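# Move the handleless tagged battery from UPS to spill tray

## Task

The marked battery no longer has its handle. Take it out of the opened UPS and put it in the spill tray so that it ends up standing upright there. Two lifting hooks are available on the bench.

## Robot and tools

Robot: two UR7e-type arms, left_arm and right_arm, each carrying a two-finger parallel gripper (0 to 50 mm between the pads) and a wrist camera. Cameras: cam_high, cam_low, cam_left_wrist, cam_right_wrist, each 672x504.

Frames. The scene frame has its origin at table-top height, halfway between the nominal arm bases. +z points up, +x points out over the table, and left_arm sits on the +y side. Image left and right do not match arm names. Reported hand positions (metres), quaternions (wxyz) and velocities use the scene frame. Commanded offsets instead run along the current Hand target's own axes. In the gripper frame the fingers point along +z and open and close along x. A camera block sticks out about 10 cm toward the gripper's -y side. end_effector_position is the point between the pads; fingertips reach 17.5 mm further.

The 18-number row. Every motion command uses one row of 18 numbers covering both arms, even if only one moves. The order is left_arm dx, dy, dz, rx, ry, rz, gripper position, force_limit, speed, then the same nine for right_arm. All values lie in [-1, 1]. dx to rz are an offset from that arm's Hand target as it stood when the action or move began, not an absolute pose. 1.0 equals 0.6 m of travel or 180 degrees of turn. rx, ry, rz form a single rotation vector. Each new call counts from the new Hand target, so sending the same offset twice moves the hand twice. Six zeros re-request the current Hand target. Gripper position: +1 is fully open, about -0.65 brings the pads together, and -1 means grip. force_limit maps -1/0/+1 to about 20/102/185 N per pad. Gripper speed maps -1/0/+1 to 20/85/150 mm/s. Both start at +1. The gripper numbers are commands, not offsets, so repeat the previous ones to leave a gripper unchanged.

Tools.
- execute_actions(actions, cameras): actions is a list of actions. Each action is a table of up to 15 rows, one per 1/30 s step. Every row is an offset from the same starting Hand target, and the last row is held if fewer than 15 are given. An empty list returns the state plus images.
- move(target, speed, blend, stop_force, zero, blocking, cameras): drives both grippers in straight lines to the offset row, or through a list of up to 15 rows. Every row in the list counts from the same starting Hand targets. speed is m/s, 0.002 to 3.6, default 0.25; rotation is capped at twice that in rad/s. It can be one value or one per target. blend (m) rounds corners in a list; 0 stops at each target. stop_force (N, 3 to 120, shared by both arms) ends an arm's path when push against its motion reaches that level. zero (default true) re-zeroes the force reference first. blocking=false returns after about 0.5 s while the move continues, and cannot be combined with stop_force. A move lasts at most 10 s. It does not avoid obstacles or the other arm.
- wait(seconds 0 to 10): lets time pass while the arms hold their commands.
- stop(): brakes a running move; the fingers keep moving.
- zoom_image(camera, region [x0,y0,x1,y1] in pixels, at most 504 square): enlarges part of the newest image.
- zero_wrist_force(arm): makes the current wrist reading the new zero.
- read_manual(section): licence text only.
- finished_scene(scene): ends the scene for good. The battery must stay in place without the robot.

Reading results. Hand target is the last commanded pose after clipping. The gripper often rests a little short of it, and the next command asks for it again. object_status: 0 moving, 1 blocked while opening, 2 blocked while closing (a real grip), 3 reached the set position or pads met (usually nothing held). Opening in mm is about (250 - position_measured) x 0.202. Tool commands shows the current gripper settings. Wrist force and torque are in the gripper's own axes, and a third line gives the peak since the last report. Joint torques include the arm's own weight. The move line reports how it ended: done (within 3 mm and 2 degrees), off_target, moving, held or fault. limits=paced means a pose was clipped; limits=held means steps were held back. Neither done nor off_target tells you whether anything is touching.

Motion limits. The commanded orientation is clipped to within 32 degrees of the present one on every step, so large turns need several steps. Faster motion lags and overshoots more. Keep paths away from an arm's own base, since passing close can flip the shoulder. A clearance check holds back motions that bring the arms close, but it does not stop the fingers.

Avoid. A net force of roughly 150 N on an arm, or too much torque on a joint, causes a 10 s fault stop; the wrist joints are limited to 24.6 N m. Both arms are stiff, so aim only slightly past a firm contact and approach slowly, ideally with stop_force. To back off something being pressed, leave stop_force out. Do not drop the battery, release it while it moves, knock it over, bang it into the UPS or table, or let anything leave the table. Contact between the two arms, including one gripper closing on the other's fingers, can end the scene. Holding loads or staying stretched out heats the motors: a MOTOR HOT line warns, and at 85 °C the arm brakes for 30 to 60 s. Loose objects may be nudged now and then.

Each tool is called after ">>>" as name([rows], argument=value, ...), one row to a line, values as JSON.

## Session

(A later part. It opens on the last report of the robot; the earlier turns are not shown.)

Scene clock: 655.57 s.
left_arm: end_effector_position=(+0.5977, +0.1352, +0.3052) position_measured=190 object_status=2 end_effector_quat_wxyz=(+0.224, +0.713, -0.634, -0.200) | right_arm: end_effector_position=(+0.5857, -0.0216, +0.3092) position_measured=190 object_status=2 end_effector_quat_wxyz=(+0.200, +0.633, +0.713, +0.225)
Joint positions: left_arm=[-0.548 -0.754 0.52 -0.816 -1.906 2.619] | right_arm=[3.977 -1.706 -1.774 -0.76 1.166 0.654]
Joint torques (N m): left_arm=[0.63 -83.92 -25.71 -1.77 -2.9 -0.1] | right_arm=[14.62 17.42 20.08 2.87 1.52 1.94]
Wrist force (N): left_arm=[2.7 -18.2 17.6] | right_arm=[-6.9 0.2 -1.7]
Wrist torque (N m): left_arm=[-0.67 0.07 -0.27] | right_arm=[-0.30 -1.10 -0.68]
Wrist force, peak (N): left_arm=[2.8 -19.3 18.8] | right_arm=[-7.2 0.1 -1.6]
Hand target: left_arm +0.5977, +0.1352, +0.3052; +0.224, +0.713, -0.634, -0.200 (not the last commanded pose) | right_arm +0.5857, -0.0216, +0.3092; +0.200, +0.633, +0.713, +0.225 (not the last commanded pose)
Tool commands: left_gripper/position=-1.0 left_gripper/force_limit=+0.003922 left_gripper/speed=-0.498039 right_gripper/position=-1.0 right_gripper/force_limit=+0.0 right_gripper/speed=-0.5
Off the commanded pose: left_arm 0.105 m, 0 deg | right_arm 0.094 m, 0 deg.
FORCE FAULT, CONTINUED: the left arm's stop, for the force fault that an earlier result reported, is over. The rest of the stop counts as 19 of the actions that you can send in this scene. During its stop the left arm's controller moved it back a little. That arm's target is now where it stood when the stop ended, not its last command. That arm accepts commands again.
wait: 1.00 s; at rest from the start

>>> move(target=[0,-0.0249,0.0355,0,0,0,-1,0,-0.5,0,0,0,0,0,0,-1,0,-0.5], speed=0.015, cameras=["cam_low","cam_left_wrist","cam_right_wrist"])

>>> zoom_image(camera="cam_low", region=[360, 180, 460, 280])

>>> zoom_image(camera="cam_left_wrist", region=[310, 20, 490, 270])

>>> zoom_image(camera="cam_right_wrist", region=[320, 90, 440, 260])

Scene clock: 685.37 s.
left_arm: end_effector_position=(+0.5977, +0.1352, +0.2790) position_measured=190 object_status=2 end_effector_quat_wxyz=(+0.224, +0.713, -0.634, -0.200) | right_arm: end_effector_position=(+0.5857, -0.0216, +0.3092) position_measured=190 object_status=2 end_effector_quat_wxyz=(+0.200, +0.633, +0.713, +0.225)
Joint positions: left_arm=[-0.548 -0.776 0.627 -0.901 -1.906 2.619] | right_arm=[3.977 -1.706 -1.774 -0.76 1.166 0.654]
Joint torques (N m): left_arm=[6.84 -60.6 -34.67 0.08 -1.21 2.02] | right_arm=[-8.91 39.3 31.29 6.3 0.21 1.49]
Wrist force (N): left_arm=[-1.2 0.3 -3.9] | right_arm=[1.2 -0.9 -0.3]
Wrist torque (N m): left_arm=[-0.28 -0.26 -0.39] | right_arm=[-0.26 -0.56 -0.39]
Wrist force, peak (N): left_arm=[3.0 -18.5 18.1] | right_arm=[-7.2 0.2 -1.7]
Hand target: left_arm +0.5977, +0.1352, +0.2791; +0.224, +0.713, -0.634, -0.200 | right_arm +0.5857, -0.0216, +0.3092; +0.200, +0.633, +0.713, +0.225
Off the commanded pose: left_arm 0.000 m, 0 deg | right_arm 0.000 m, 0 deg.
move: done
Images, in order (width x height): cam_low 672x504, cam_left_wrist 672x504, cam_right_wrist 672x504.

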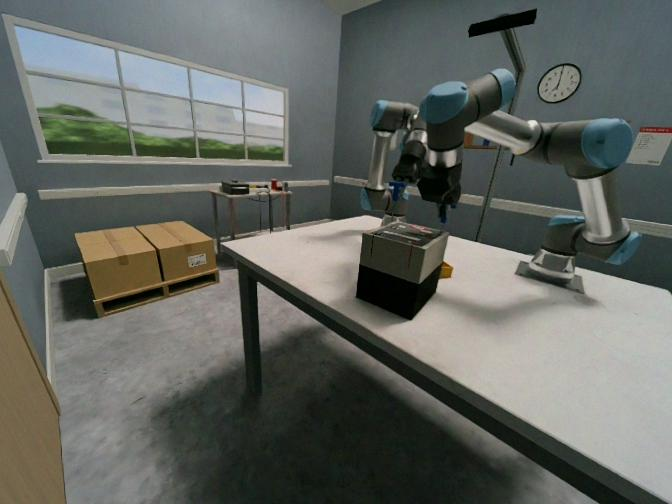

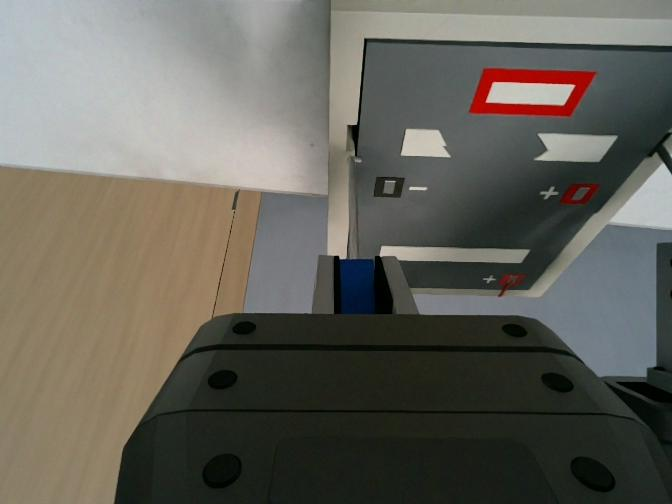

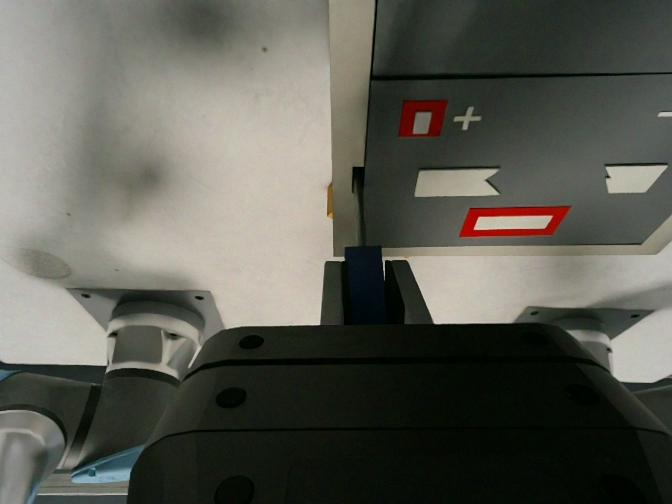

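Scaled by 5.040 from the camera's 672x504 image, which has a finer 960x720 frame.

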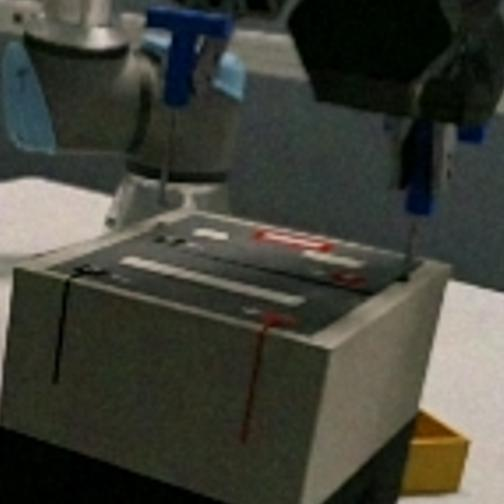

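Scaled by 2.016 from the camera's 672x504 image, which has a finer 960x720 frame.

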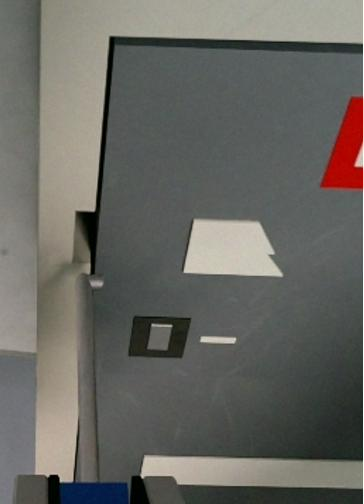

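Scaled by 2.965 from the camera's 672x504 image, which has a finer 960x720 frame.

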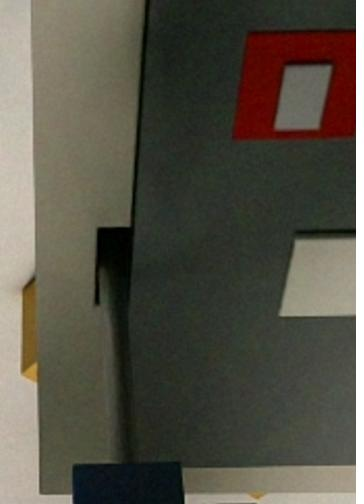

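>>> move([
  [0,0,0,0,0,0,-1,0,-0.5,-0.0265,0.0205,0.0143,0,0.287,-0.4095,-1,0,-0.5],
  [0,0,0,0,0,0,-1,0,-0.5,-0.0265,0.0132,0.0248,0,0.287,-0.4095,-1,0,-0.5],
], speed=0.2, cameras=["cam_left_wrist"])

>>> zoom_image(camera="cam_left_wrist", region=[310, 110, 390, 190])

Scene clock: 720.77 s.
left_arm: end_effector_position=(+0.5977, +0.1352, +0.2791) position_measured=190 object_status=2 end_effector_quat_wxyz=(+0.224, +0.713, -0.634, -0.200) | right_arm: end_effector_position=(+0.6025, -0.0356, +0.3015) position_measured=190 object_status=2 end_effector_quat_wxyz=(-0.018, -0.057, +0.952, +0.300)
Joint positions: left_arm=[-0.548 -0.776 0.626 -0.9 -1.906 2.619] | right_arm=[3.578 -1.922 -1.461 -1.091 2.138 -1.147]
Joint torques (N m): left_arm=[2.35 -53.56 -39.17 0.77 -1.99 -1.89] | right_arm=[9.89 49.73 27.62 1.97 -0.05 -1.7]
Wrist force (N): left_arm=[-0.5 -1.8 -1.1] | right_arm=[0.8 -1.2 -0.5]
Wrist torque (N m): left_arm=[-0.31 -0.18 -0.36] | right_arm=[-0.33 -0.49 -0.39]
Wrist force, peak (N): left_arm=[-0.6 -2.6 -0.7] | right_arm=[1.2 -2.1 0.6]
Hand target: left_arm +0.5977, +0.1352, +0.2791; +0.224, +0.713, -0.634, -0.200 | right_arm +0.6025, -0.0356, +0.3016; -0.018, -0.057, +0.952, +0.300
Off the commanded pose: left_arm 0.000 m, 0 deg | right_arm 0.000 m, 0 deg.
move: done
Images, in order (width x height): cam_left_wrist 672x504.

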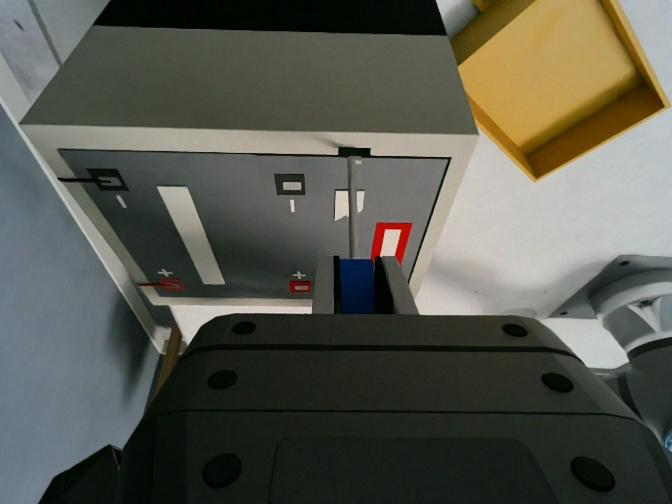

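Scaled by 6.300 from the camera's 672x504 image, which has a finer 960x720 frame.

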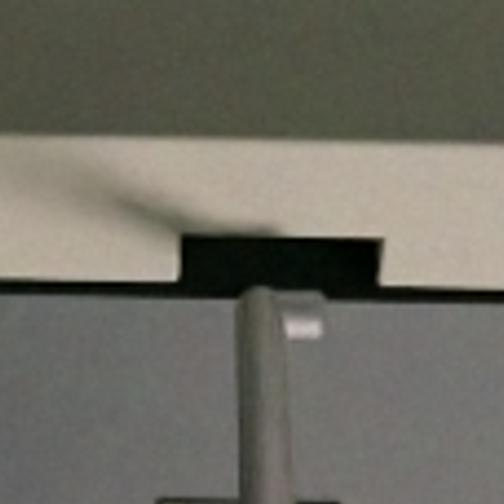

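>>> move(target=[0,0,0,0,0,0,-1,0,-0.5,0,-0.0392,0.056,0,0,0,-1,0,-0.5], speed=0.03, stop_force=6)

>>> move([
  [0,0,0,0,0,0,-1,0,-0.5,0.00647,0.0007,0.0005,0,-0.0478,0.0683,-1,0,-0.5],
  [0,0,0,0,0,0,-1,0,-0.5,0.0125,0.0027,0.0019,0,-0.0957,0.1365,-1,0,-0.5],
  [0,0,0,0,0,0,-1,0,-0.5,0.01768,0.006,0.0042,0,-0.1435,0.2048,-1,0,-0.5],
  [0,0,0,0,0,0,-1,0,-0.5,0.02165,0.0102,0.0072,0,-0.1913,0.273,-1,0,-0.5],
  [0,0,0,0,0,0,-1,0,-0.5,0.02415,0.0152,0.0106,0,-0.2392,0.3413,-1,0,-0.5],
  [0,0,0,0,0,0,-1,0,-0.5,0.025,0.0205,0.0143,0,-0.287,0.4095,-1,0,-0.5],
], speed=0.1, blend=0.001)

>>> move(target=[0.006,0,0,0,0,0,-1,0,-0.5,0.006,0,0,0,0,0,-1,0,-0.5], speed=0.01, stop_force=4, cameras=["cam_left_wrist","cam_right_wrist"])

>>> zoom_image(camera="cam_left_wrist", region=[310, 150, 430, 270])

>>> zoom_image(camera="cam_right_wrist", region=[310, 150, 430, 270])

Scene clock: 737.10 s.
left_arm: end_effector_position=(+0.5977, +0.1352, +0.2791) position_measured=190 object_status=2 end_effector_quat_wxyz=(+0.224, +0.713, -0.634, -0.200) | right_arm: end_effector_position=(+0.6025, -0.0356, +0.2605) position_measured=190 object_status=2 end_effector_quat_wxyz=(-0.018, -0.057, +0.952, +0.300)
Joint positions: left_arm=[-0.548 -0.776 0.626 -0.9 -1.906 2.619] | right_arm=[3.578 -1.949 -1.532 -0.993 2.138 -1.148]
Joint torques (N m): left_arm=[-0.84 -54.69 -38.88 0.81 -1.71 -1.11] | right_arm=[-9.22 50.62 31.93 1.31 3.08 1.11]
Wrist force (N): left_arm=[-0.4 -2.3 -1.5] | right_arm=[0.8 -1.2 -0.4]
Wrist torque (N m): left_arm=[-0.39 -0.20 -0.36] | right_arm=[-0.33 -0.48 -0.38]
Wrist force, peak (N): left_arm=[-0.4 -2.3 -1.5] | right_arm=[0.8 -1.7 -0.1]
Hand target: left_arm +0.5977, +0.1352, +0.2791; +0.224, +0.713, -0.634, -0.200 | right_arm +0.6025, -0.0356, +0.2605; -0.018, -0.057, +0.952, +0.300
Off the commanded pose: left_arm 0.000 m, 0 deg | right_arm 0.000 m, 0 deg.
move: done

Scene clock: 745.37 s.
left_arm: end_effector_position=(+0.5977, +0.1352, +0.2791) position_measured=190 object_status=2 end_effector_quat_wxyz=(+0.224, +0.713, -0.634, -0.200) | right_arm: end_effector_position=(+0.5858, -0.0224, +0.2605) position_measured=190 object_status=2 end_effector_quat_wxyz=(+0.200, +0.633, +0.713, +0.225)
Joint positions: left_arm=[-0.548 -0.776 0.626 -0.9 -1.906 2.619] | right_arm=[3.976 -1.751 -1.855 -0.633 1.167 0.653]
Joint torques (N m): left_arm=[-6.41 -56.72 -39.03 0.5 -1.32 0.09] | right_arm=[-10.54 35.24 17.86 6.14 0.76 0.21]
Wrist force (N): left_arm=[-0.4 -1.9 -1.1] | right_arm=[1.9 -0.7 -0.5]
Wrist torque (N m): left_arm=[-0.33 -0.19 -0.36] | right_arm=[-0.30 -0.47 -0.28]
Wrist force, peak (N): left_arm=[-0.8 -2.3 -1.4] | right_arm=[3.6 -0.3 0.9]
Hand target: left_arm +0.5977, +0.1352, +0.2791; +0.224, +0.713, -0.634, -0.200 | right_arm +0.5858, -0.0225, +0.2606; +0.200, +0.633, +0.713, +0.225
Off the commanded pose: left_arm 0.000 m, 0 deg | right_arm 0.000 m, 0 deg.
move: done

Scene clock: 747.00 s.
left_arm: end_effector_position=(+0.5979, +0.1336, +0.2792) position_measured=190 object_status=2 end_effector_quat_wxyz=(+0.224, +0.713, -0.634, -0.200) | right_arm: end_effector_position=(+0.5854, -0.0191, +0.2605) position_measured=190 object_status=2 end_effector_quat_wxyz=(+0.200, +0.633, +0.713, +0.225)
Joint positions: left_arm=[-0.55 -0.773 0.622 -0.899 -1.907 2.617] | right_arm=[3.981 -1.754 -1.851 -0.636 1.164 0.658]
Joint torques (N m): left_arm=[6.55 -70.67 -14.94 -5.23 -0.59 2.99] | right_arm=[-8.95 41.7 19.15 6.9 1.46 -1.72]
Wrist force (N): left_arm=[-3.5 -3.1 0.6] | right_arm=[-1.3 -1.2 0.2]
Wrist torque (N m): left_arm=[-0.38 -0.41 -0.48] | right_arm=[-0.26 -0.67 -0.44]
Wrist force, peak (N): left_arm=[-4.7 -0.9 -2.3] | right_arm=[-4.2 -0.4 -1.2]
Hand target: left_arm +0.5979, +0.1336, +0.2792; +0.224, +0.713, -0.634, -0.200 (not the last commanded pose) | right_arm +0.5854, -0.0191, +0.2606; +0.200, +0.633, +0.713, +0.225
Off the commanded pose: left_arm 0.002 m, 0 deg | right_arm 0.000 m, 0 deg.
move: contact (left_arm, right_arm)
Images, in order (width x height): cam_left_wrist 672x504, cam_right_wrist 672x504.

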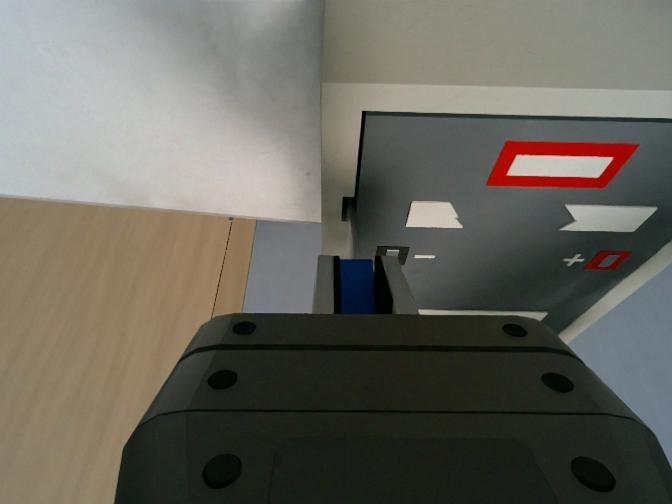

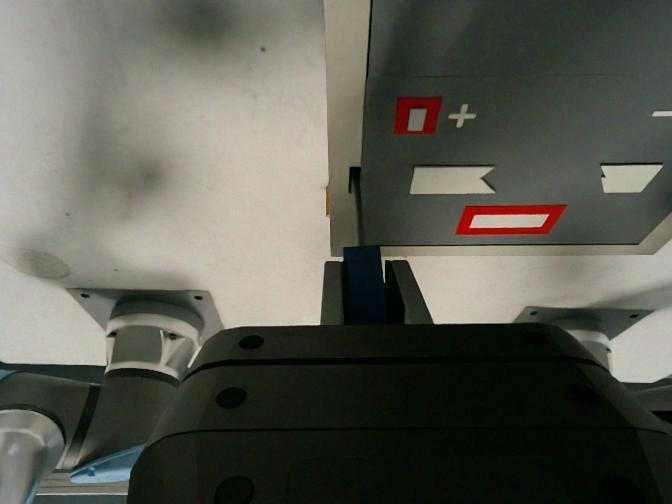

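Scaled by 4.200 from the camera's 672x504 image, which has a finer 960x720 frame.

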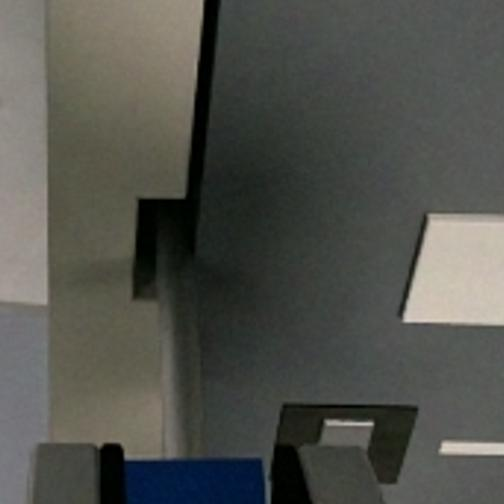

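Scaled by 4.200 from the camera's 672x504 image, which has a finer 960x720 frame.

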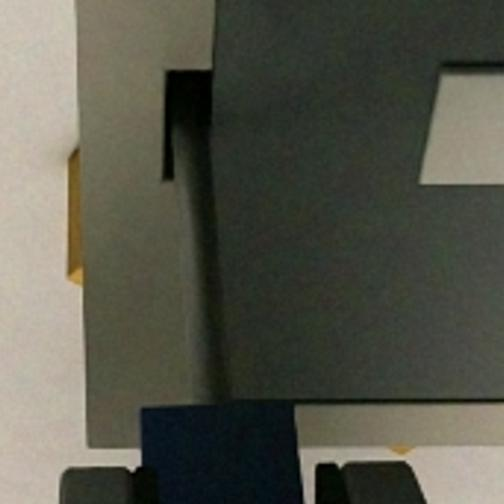

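>>> move(target=[0,0.001,-0.0014,0,0,0,-1,0,-0.5,0,0.0134,-0.0191,0,0,0,-1,0,-0.5], speed=0.02, stop_force=5)

Scene clock: 756.03 s.
left_arm: end_effector_position=(+0.5979, +0.1336, +0.2802) position_measured=190 object_status=2 end_effector_quat_wxyz=(+0.224, +0.713, -0.634, -0.200) | right_arm: end_effector_position=(+0.5854, -0.0191, +0.2728) position_measured=190 object_status=2 end_effector_quat_wxyz=(+0.200, +0.633, +0.713, +0.225)
Joint positions: left_arm=[-0.55 -0.773 0.618 -0.896 -1.907 2.617] | right_arm=[3.981 -1.741 -1.832 -0.668 1.164 0.658]
Joint torques (N m): left_arm=[2.35 -61.02 -30.48 -2.03 -1.23 1.64] | right_arm=[-5.62 22.02 22.86 2.98 -1.88 -0.8]
Wrist force (N): left_arm=[-3.3 -4.6 1.8] | right_arm=[-1.8 -3.7 3.4]
Wrist torque (N m): left_arm=[-0.39 -0.41 -0.49] | right_arm=[-0.28 -0.75 -0.50]
Wrist force, peak (N): left_arm=[-3.2 -5.0 2.1] | right_arm=[-0.3 -12.6 15.9]
Hand target: left_arm +0.5979, +0.1336, +0.2802; +0.224, +0.713, -0.634, -0.200 | right_arm +0.5854, -0.0191, +0.2728; +0.200, +0.633, +0.713, +0.225 (not the last commanded pose)
Off the commanded pose: left_arm 0.000 m, 0 deg | right_arm 0.002 m, 0 deg.
move: contact (right_arm)

>>> move(target=[0,0.0191,-0.0273,0,0,0,-1,0,-0.5,0,0.0191,-0.0273,0,0,0,-1,0,-0.5], speed=0.03, stop_force=35, cameras=["cam_left_wrist","cam_right_wrist","cam_low"])

Scene clock: 761.53 s.
left_arm: end_effector_position=(+0.5979, +0.1336, +0.3002) position_measured=190 object_status=2 end_effector_quat_wxyz=(+0.224, +0.713, -0.634, -0.200) | right_arm: end_effector_position=(+0.5854, -0.0191, +0.2928) position_measured=190 object_status=2 end_effector_quat_wxyz=(+0.200, +0.633, +0.713, +0.225)
Joint positions: left_arm=[-0.55 -0.757 0.537 -0.831 -1.907 2.617] | right_arm=[3.981 -1.722 -1.799 -0.72 1.164 0.658]
Joint torques (N m): left_arm=[-10.15 -82.17 -21.05 -4.31 -3.86 1.99] | right_arm=[12.42 28.86 28.76 10.67 -3.75 1.51]
Wrist force (N): left_arm=[-2.8 -15.3 14.1] | right_arm=[-2.5 -12.0 13.9]
Wrist torque (N m): left_arm=[-0.59 -0.35 -0.48] | right_arm=[-0.23 -0.80 -0.53]
Wrist force, peak (N): left_arm=[-2.0 -16.9 16.3] | right_arm=[-1.8 -14.0 17.0]
Hand target: left_arm +0.5979, +0.1336, +0.3002; +0.224, +0.713, -0.634, -0.200 | right_arm +0.5854, -0.0191, +0.2928; +0.200, +0.633, +0.713, +0.225
Off the commanded pose: left_arm 0.000 m, 0 deg | right_arm 0.000 m, 0 deg.
move: done
Images, in order (width x height): cam_low 672x504, cam_left_wrist 672x504, cam_right_wrist 672x504.

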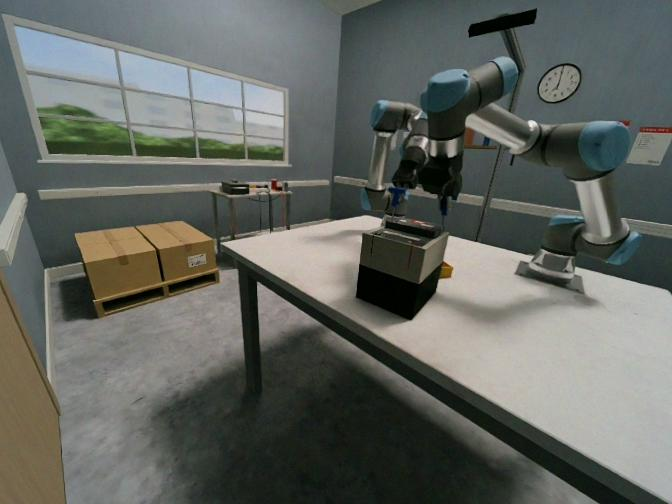

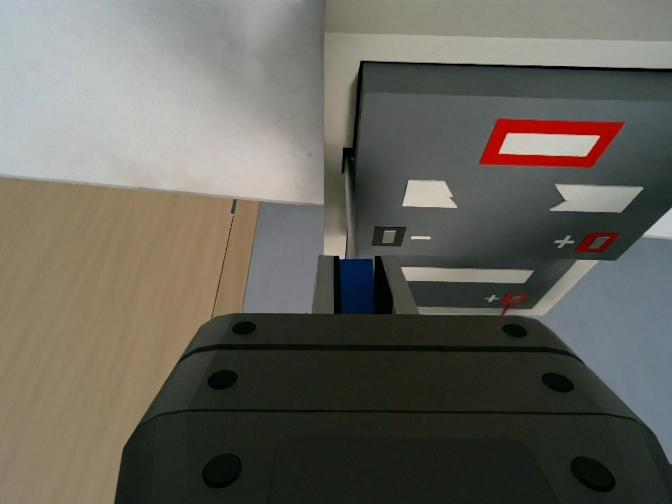

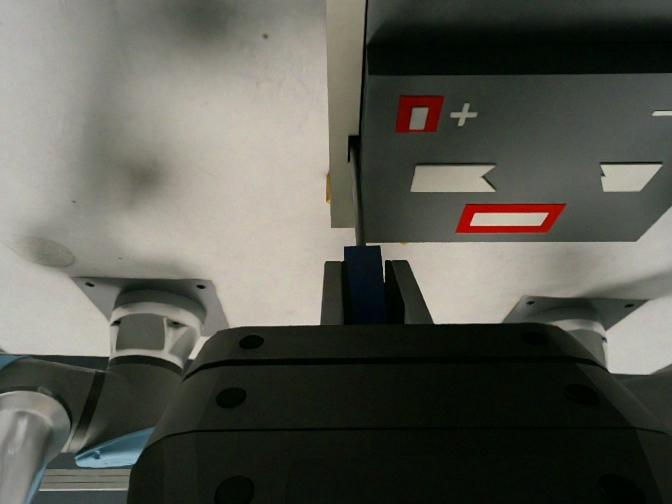

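>>> move(target=[0,0.0191,-0.0273,0,0,0,-1,0,-0.5,0,0.0191,-0.0273,0,0,0,-1,0,-0.5], speed=0.03, stop_force=20)

>>> move(target=[0,0.0383,-0.0546,0,0,0,-1,0,-0.5,0,0.0383,-0.0546,0,0,0,-1,0,-0.5], speed=0.04, stop_force=20, cameras=["cam_left_wrist","cam_right_wrist","cam_low","cam_high"])

Scene clock: 768.67 s.
left_arm: end_effector_position=(+0.5979, +0.1336, +0.3202) position_measured=190 object_status=2 end_effector_quat_wxyz=(+0.224, +0.713, -0.634, -0.200) | right_arm: end_effector_position=(+0.5854, -0.0191, +0.3128) position_measured=190 object_status=2 end_effector_quat_wxyz=(+0.200, +0.633, +0.713, +0.225)
Joint positions: left_arm=[-0.55 -0.731 0.438 -0.758 -1.907 2.617] | right_arm=[3.981 -1.706 -1.764 -0.771 1.164 0.658]
Joint torques (N m): left_arm=[-9.35 -81.56 -19.73 -4.3 -2.06 -1.35] | right_arm=[9.45 28.24 29.64 10.95 -2.56 1.9]
Wrist force (N): left_arm=[-3.0 -15.5 14.2] | right_arm=[-2.9 -12.3 13.9]
Wrist torque (N m): left_arm=[-0.62 -0.40 -0.48] | right_arm=[-0.27 -0.83 -0.54]
Wrist force, peak (N): left_arm=[-2.4 -16.7 15.7] | right_arm=[-2.1 -13.8 15.8]
Hand target: left_arm +0.5979, +0.1336, +0.3202; +0.224, +0.713, -0.634, -0.200 | right_arm +0.5854, -0.0191, +0.3127; +0.200, +0.633, +0.713, +0.225
Off the commanded pose: left_arm 0.000 m, 0 deg | right_arm 0.000 m, 0 deg.
move: done

Scene clock: 770.73 s.
left_arm: end_effector_position=(+0.5974, +0.1337, +0.3599) position_measured=190 object_status=2 end_effector_quat_wxyz=(+0.224, +0.713, -0.634, -0.199) | right_arm: end_effector_position=(+0.5853, -0.0190, +0.3528) position_measured=190 object_status=2 end_effector_quat_wxyz=(+0.200, +0.633, +0.713, +0.225)
Joint positions: left_arm=[-0.55 -0.581 0.035 -0.508 -1.907 2.616] | right_arm=[3.981 -1.68 -1.688 -0.874 1.164 0.658]
Joint torques (N m): left_arm=[-7.09 -67.93 -41.36 -0.62 -1.72 2.91] | right_arm=[10.89 28.22 30.52 11.01 -2.82 1.87]
Wrist force (N): left_arm=[-3.4 -15.4 14.0] | right_arm=[-3.4 -12.3 14.0]
Wrist torque (N m): left_arm=[-0.63 -0.47 -0.51] | right_arm=[-0.26 -0.86 -0.57]
Wrist force, peak (N): left_arm=[-2.8 -16.8 15.9] | right_arm=[-2.3 -13.8 16.2]
Hand target: left_arm +0.5979, +0.1335, +0.3602; +0.224, +0.713, -0.634, -0.200 | right_arm +0.5853, -0.0190, +0.3528; +0.200, +0.633, +0.713, +0.225
Off the commanded pose: left_arm 0.000 m, 0 deg | right_arm 0.000 m, 0 deg.
elbow stopped short (left arm): the move would have taken joint 3 (elbow) straighter than the controller allows.
move: done

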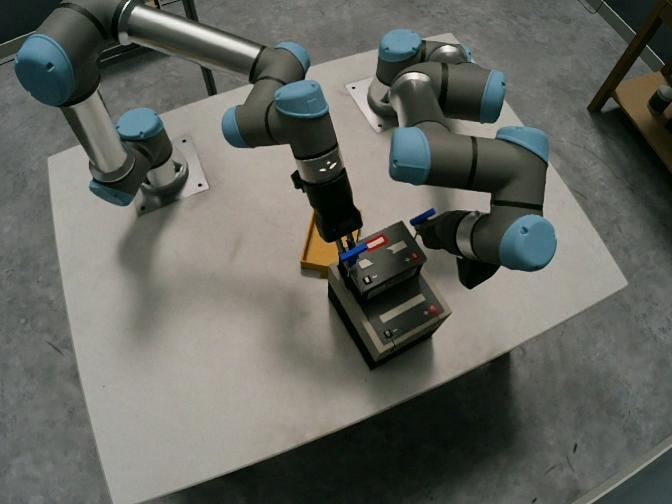

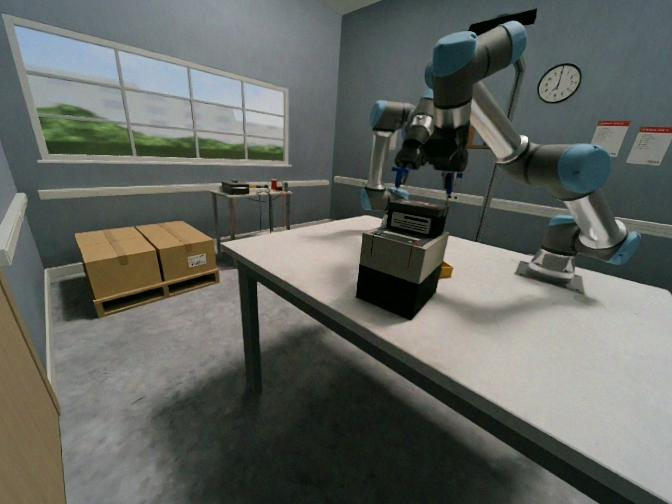

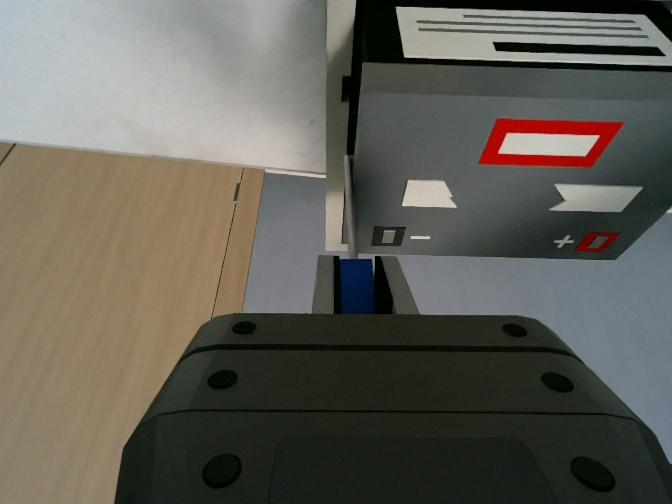

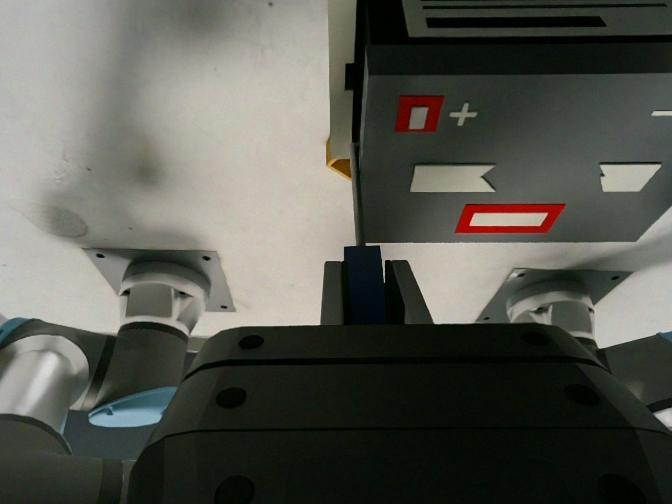

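>>> zoom_image(camera="cam_low", region=[340, 160, 480, 300])

Scaled by 3.600 from the camera's 672x504 image, which has a finer 960x720 frame.

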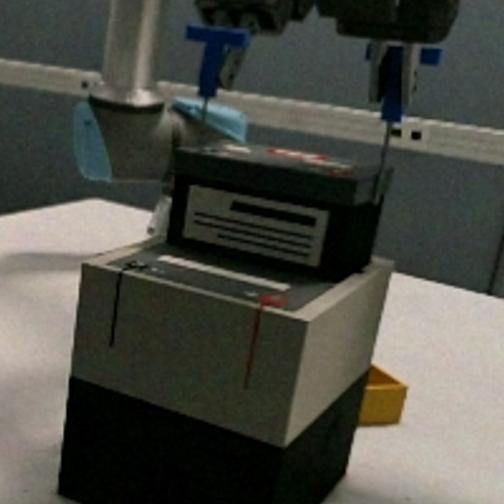

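>>> move([
  [-0.0054,0.0005,0.0003,0,0.0399,-0.0569,-1,0,-0.5,0,0,0,0,0,0,-1,0,-0.5],
  [-0.01057,0.0019,0.0013,0,0.0797,-0.1138,-1,0,-0.5,0,0,0,0,0,0,-1,0,-0.5],
], speed=0.05, blend=0.001, cameras=["cam_right_wrist","cam_low"])

Scene clock: 817.40 s.
left_arm: end_effector_position=(+0.5958, +0.1397, +0.3602) position_measured=190 object_status=2 end_effector_quat_wxyz=(+0.262, +0.833, -0.464, -0.147) end_effector_velocity=(+0.000, +0.001, -0.001) end_effector_angular_velocity=(+0.003, +0.001, -0.005) | right_arm: end_effector_position=(+0.5853, -0.0190, +0.3528) position_measured=190 object_status=2 end_effector_quat_wxyz=(+0.200, +0.633, +0.713, +0.225)
Joint positions: left_arm=[-0.484 -0.909 0.682 -0.975 -2.069 2.25] | right_arm=[3.981 -1.68 -1.688 -0.874 1.164 0.658]
Joint velocities: left_arm=[0 0.003 -0.004 0.005 0.004 0.005] | right_arm=[within noise]
Joint torques (N m): left_arm=[-4.39 -59.68 -45.58 -0.43 -2.37 2.89] | right_arm=[-6.38 29.7 32.26 8.02 0.16 -0.66]
Wrist force (N): left_arm=[-2.0 -15.0 13.2] | right_arm=[-1.8 -12.2 13.9]
Wrist torque (N m): left_arm=[-0.61 -0.39 -0.49] | right_arm=[-0.29 -0.80 -0.52]
Wrist force, peak (N): left_arm=[-3.7 -15.8 14.3] | right_arm=[-2.3 -12.4 14.5]
Hand target: left_arm +0.5957, +0.1397, +0.3602; +0.262, +0.833, -0.464, -0.147 | right_arm +0.5853, -0.0190, +0.3528; +0.200, +0.633, +0.713, +0.225
Off the commanded pose: left_arm 0.000 m, 0 deg | right_arm 0.000 m, 0 deg.
move: done
Images, in order (width x height): cam_low 672x504, cam_right_wrist 672x504.

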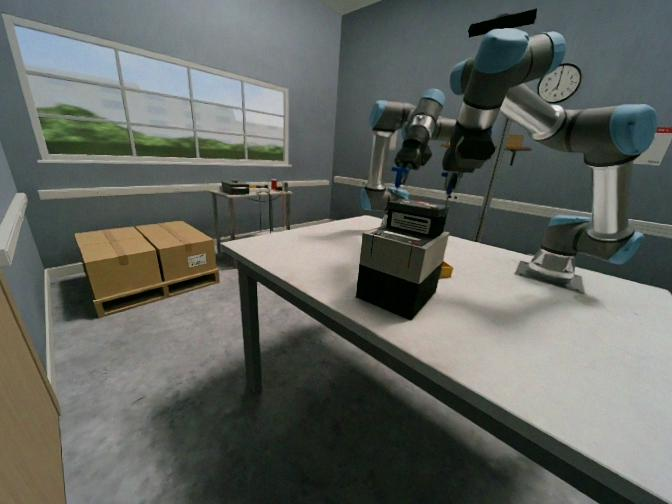

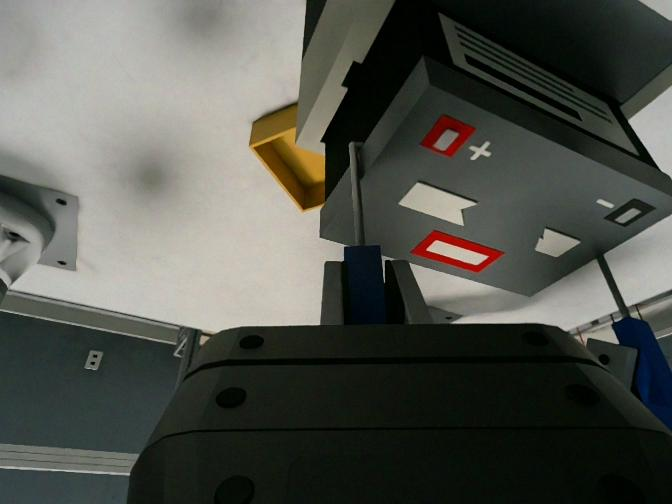

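>>> move(target=[0,0.0402,-0.0573,0,0,0,-1,0,-0.5,0,0.0402,-0.0573,0,0,0,-1,0,-0.5], speed=0.04, stop_force=20, cameras=["cam_low","cam_left_wrist","cam_high"])

>>> zoom_image(camera="cam_low", region=[340, 140, 480, 280])

Scene clock: 828.50 s.
left_arm: end_effector_position=(+0.5957, +0.1396, +0.4022) position_measured=190 object_status=2 end_effector_quat_wxyz=(+0.262, +0.833, -0.464, -0.147) | right_arm: end_effector_position=(+0.5853, -0.0190, +0.3948) position_measured=190 object_status=2 end_effector_quat_wxyz=(+0.200, +0.633, +0.713, +0.225)
Joint positions: left_arm=[-0.485 -0.855 0.477 -0.823 -2.069 2.25] | right_arm=[3.981 -1.663 -1.598 -0.981 1.164 0.658]
Joint torques (N m): left_arm=[-7.99 -76.51 -20.06 -5.48 -2.79 2.81] | right_arm=[12.2 27.04 30.87 10.38 -3.7 1.81]
Wrist force (N): left_arm=[-2.0 -17.0 13.0] | right_arm=[-2.2 -12.2 14.3]
Wrist torque (N m): left_arm=[-0.55 -0.32 -0.51] | right_arm=[-0.27 -0.79 -0.53]
Wrist force, peak (N): left_arm=[-1.6 -18.1 16.1] | right_arm=[-1.4 -13.4 15.9]
Hand target: left_arm +0.5957, +0.1396, +0.4022; +0.262, +0.833, -0.464, -0.147 | right_arm +0.5853, -0.0190, +0.3948; +0.200, +0.633, +0.713, +0.225
Off the commanded pose: left_arm 0.000 m, 0 deg | right_arm 0.000 m, 0 deg.
move: done
Images, in order (width x height): cam_high 672x504, cam_low 672x504, cam_left_wrist 672x504.

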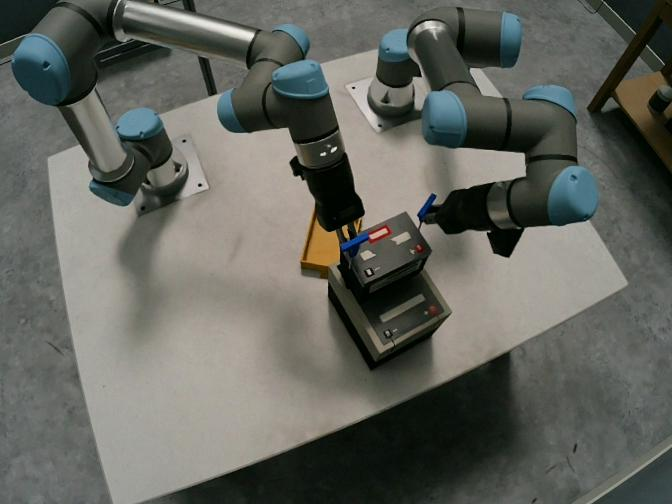

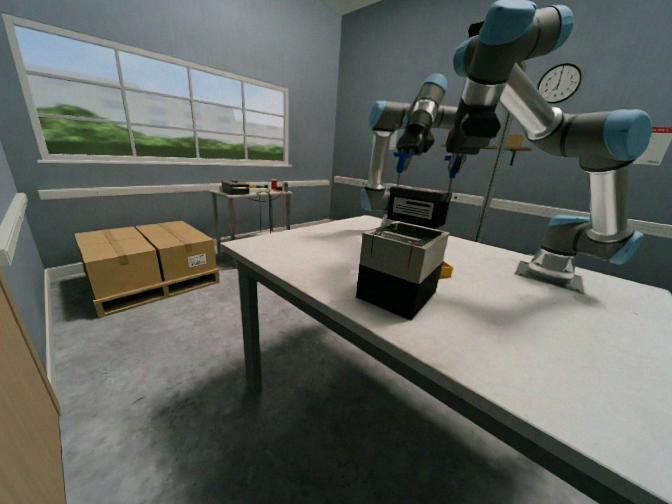

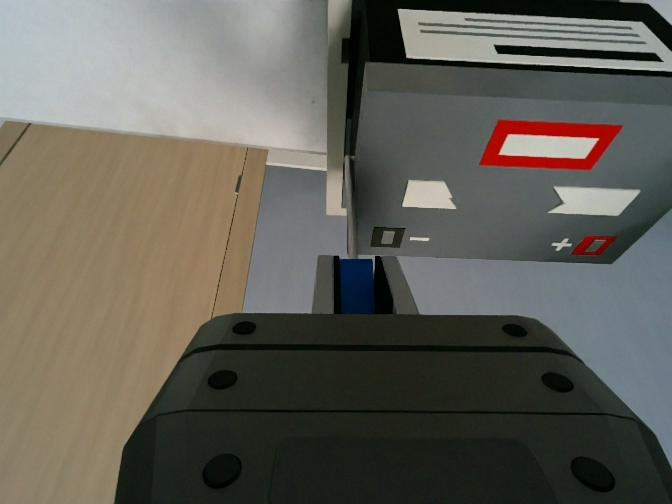

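Scaled by 3.600 from the camera's 672x504 image, which has a finer 960x720 frame.

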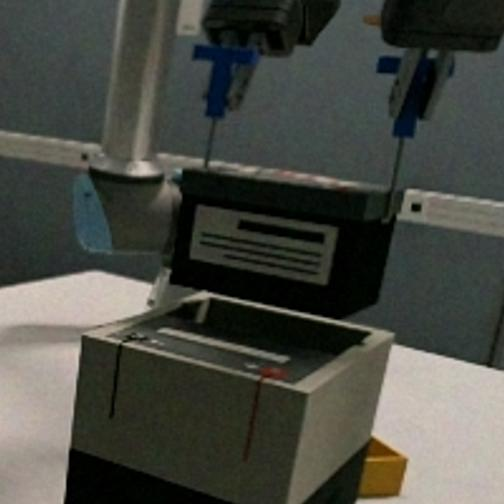

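>>> move([
  [-0.0307,0.0542,0.038,0,0.0273,-0.039,-1,0,-0.5,-0.0047,-0.0276,-0.0193,0,0.0273,-0.039,-1,0,-0.5],
  [-0.0585,0.1096,0.0768,0,0.0546,-0.0779,-1,0,-0.5,-0.0063,-0.0549,-0.0385,0,0.0546,-0.0779,-1,0,-0.5],
  [-0.0832,0.1656,0.116,0,0.082,-0.1169,-1,0,-0.5,-0.0053,-0.0824,-0.0578,0,0.082,-0.1169,-1,0,-0.5],
  [-0.1052,0.2221,0.1557,0,0.1093,-0.1559,-1,0,-0.5,-0.0013,-0.1106,-0.0775,0,0.1093,-0.1559,-1,0,-0.5],
  [-0.1238,0.2786,0.1953,0,0.1366,-0.1949,-1,0,-0.5,0.0048,-0.1398,-0.098,0,0.1366,-0.1949,-1,0,-0.5],
  [-0.1397,0.3347,0.2346,0,0.1639,-0.2339,-1,0,-0.5,0.0137,-0.1701,-0.1192,0,0.1639,-0.2339,-1,0,-0.5],
], speed=0.05, blend=0.002, cameras=["all"])

Scene clock: 882.80 s.
left_arm: end_effector_position=(+0.3430, +0.0821, +0.4020) position_measured=190 object_status=2 end_effector_quat_wxyz=(+0.300, +0.952, -0.057, -0.018) | right_arm: end_effector_position=(+0.4606, -0.0256, +0.3946) position_measured=190 object_status=2 end_effector_quat_wxyz=(+0.083, +0.261, +0.917, +0.289)
Joint positions: left_arm=[-0.84 -1.814 1.872 -2.036 -2.037 0.805] | right_arm=[3.903 -1.415 -1.865 -0.833 1.694 -0.181]
Joint torques (N m): left_arm=[7.47 -17.99 -53.35 -5.57 -3.61 1.9] | right_arm=[-4.66 20.13 41.8 9.71 -0.36 1.76]
Wrist force (N): left_arm=[-1.1 -16.7 13.6] | right_arm=[-1.0 -12.3 14.1]
Wrist torque (N m): left_arm=[-0.58 -0.25 -0.56] | right_arm=[-0.32 -0.74 -0.48]
Wrist force, peak (N): left_arm=[-2.3 -17.6 13.5] | right_arm=[-1.7 -12.5 15.4]
Hand target: left_arm +0.3430, +0.0821, +0.4021; +0.300, +0.952, -0.057, -0.018 | right_arm +0.4606, -0.0256, +0.3947; +0.083, +0.261, +0.917, +0.289
Off the commanded pose: left_arm 0.000 m, 0 deg | right_arm 0.000 m, 0 deg.
move: done

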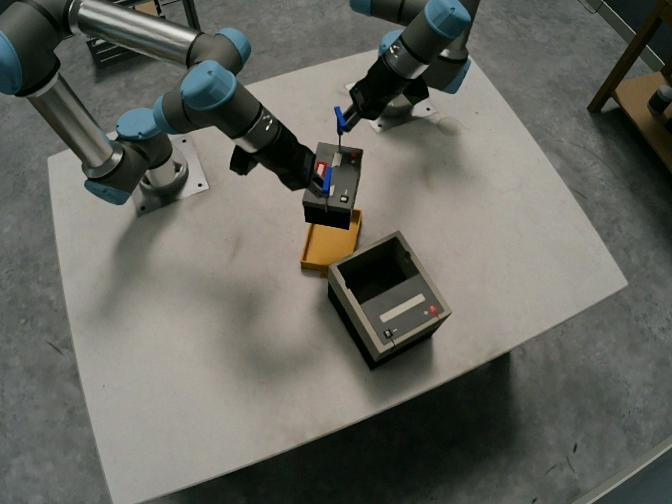

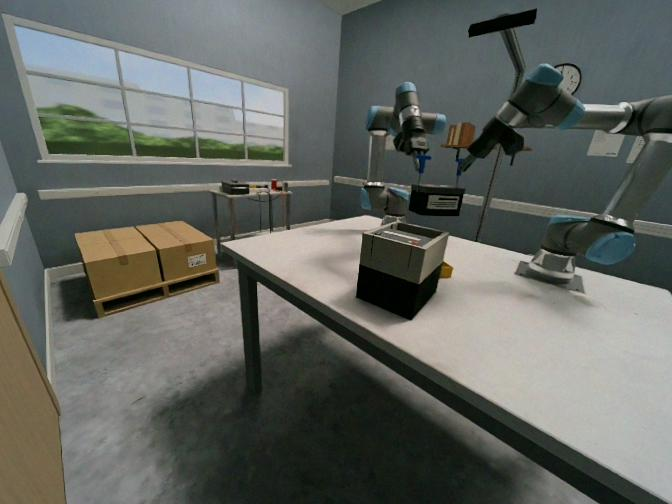

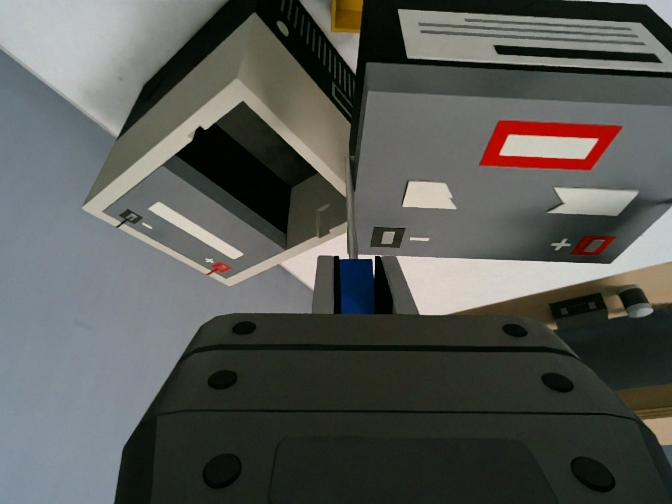

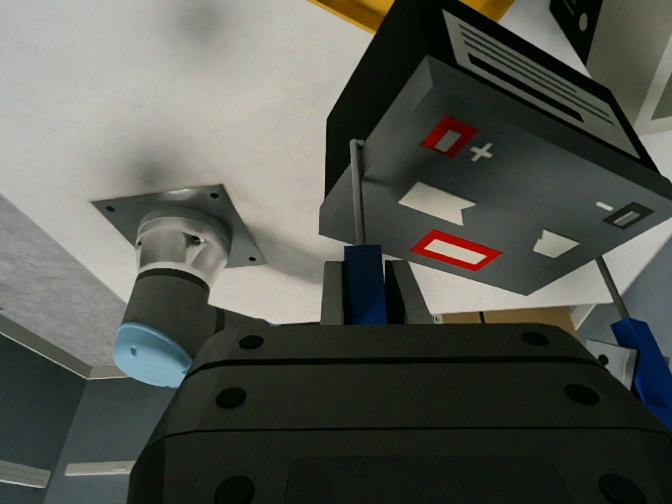

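>>> move(target=[0,-0.1626,0.2321,0,0,0,-1,0,-0.5,0,-0.1626,0.2321,0,0,0,-1,0,-0.5], speed=0.08, cameras=["all"])

>>> zoom_image(camera="cam_high", region=[270, 150, 400, 280])

>>> zoom_image(camera="cam_low", region=[380, 180, 500, 300])

Scene clock: 895.50 s.
left_arm: end_effector_position=(+0.3430, +0.0823, +0.2320) position_measured=190 object_status=2 end_effector_quat_wxyz=(+0.300, +0.952, -0.057, -0.018) | right_arm: end_effector_position=(+0.4608, -0.0258, +0.2246) position_measured=190 object_status=2 end_effector_quat_wxyz=(+0.083, +0.261, +0.917, +0.289)
Joint positions: left_arm=[-0.839 -1.681 2.224 -2.521 -2.038 0.806] | right_arm=[3.902 -1.581 -2.185 -0.347 1.695 -0.181]
Joint torques (N m): left_arm=[7.83 -33.15 -47.59 -7.03 -3.44 -2.37] | right_arm=[-8.55 38.34 34.34 7.94 3.45 -0.91]
Wrist force (N): left_arm=[-0.8 -16.4 13.6] | right_arm=[-0.9 -12.4 13.7]
Wrist torque (N m): left_arm=[-0.59 -0.25 -0.55] | right_arm=[-0.30 -0.70 -0.42]
Wrist force, peak (N): left_arm=[-0.8 -18.3 16.8] | right_arm=[-0.3 -14.5 16.5]
Hand target: left_arm +0.3430, +0.0823, +0.2320; +0.300, +0.952, -0.057, -0.018 | right_arm +0.4608, -0.0258, +0.2246; +0.083, +0.261, +0.917, +0.289
Off the commanded pose: left_arm 0.000 m, 0 deg | right_arm 0.000 m, 0 deg.
move: done

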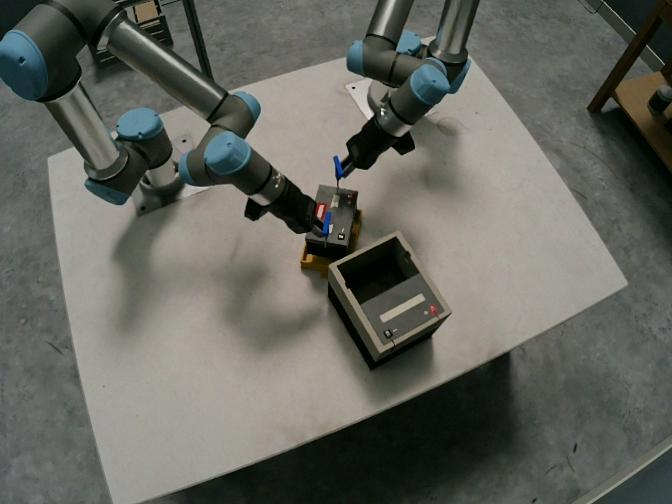

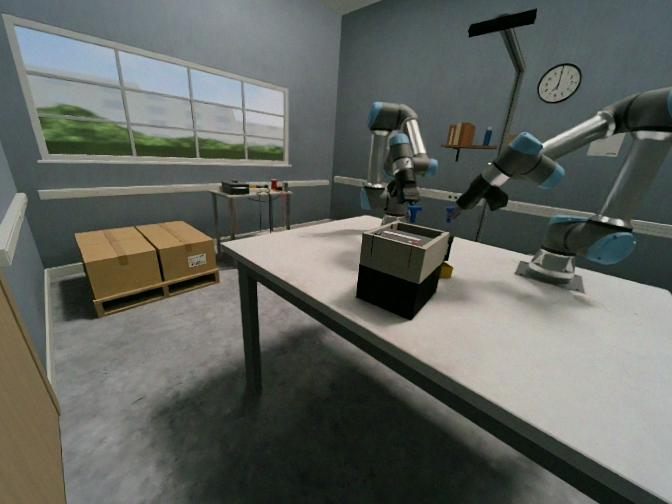

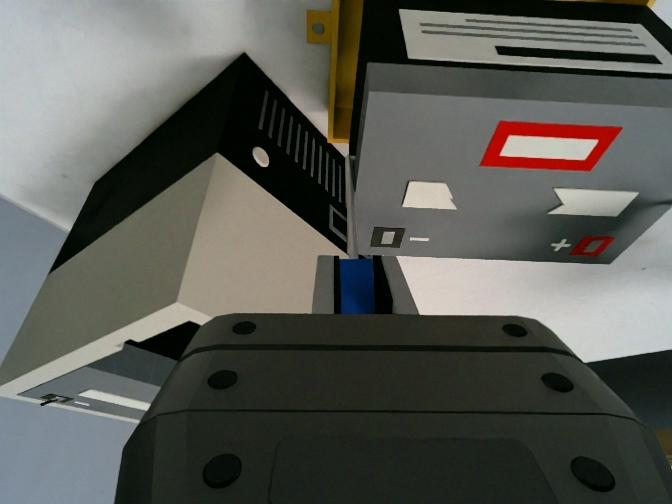

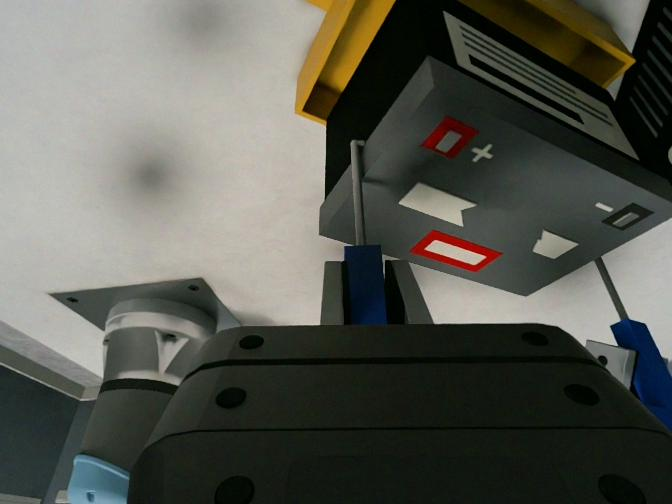

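Scaled by 3.877 from the camera's 672x504 image, which has a finer 960x720 frame.

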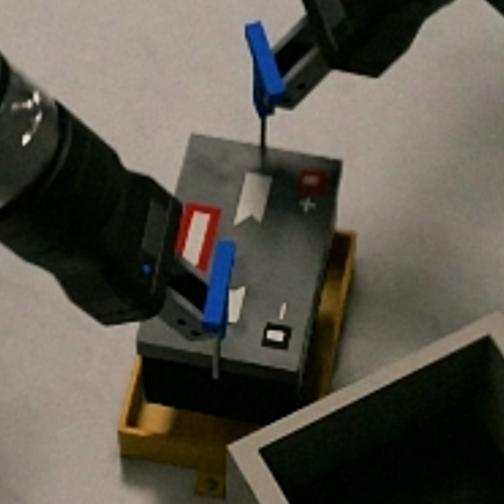

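Scaled by 4.200 from the camera's 672x504 image, which has a finer 960x720 frame.

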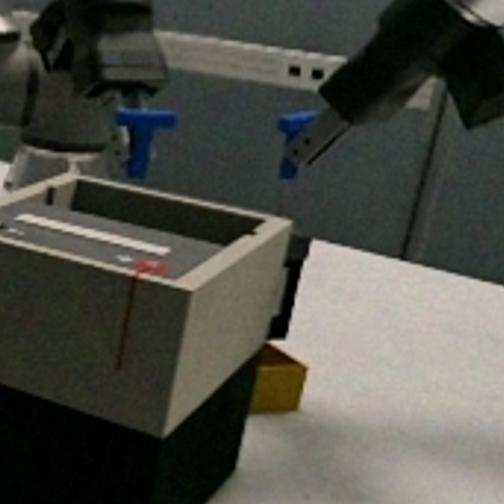

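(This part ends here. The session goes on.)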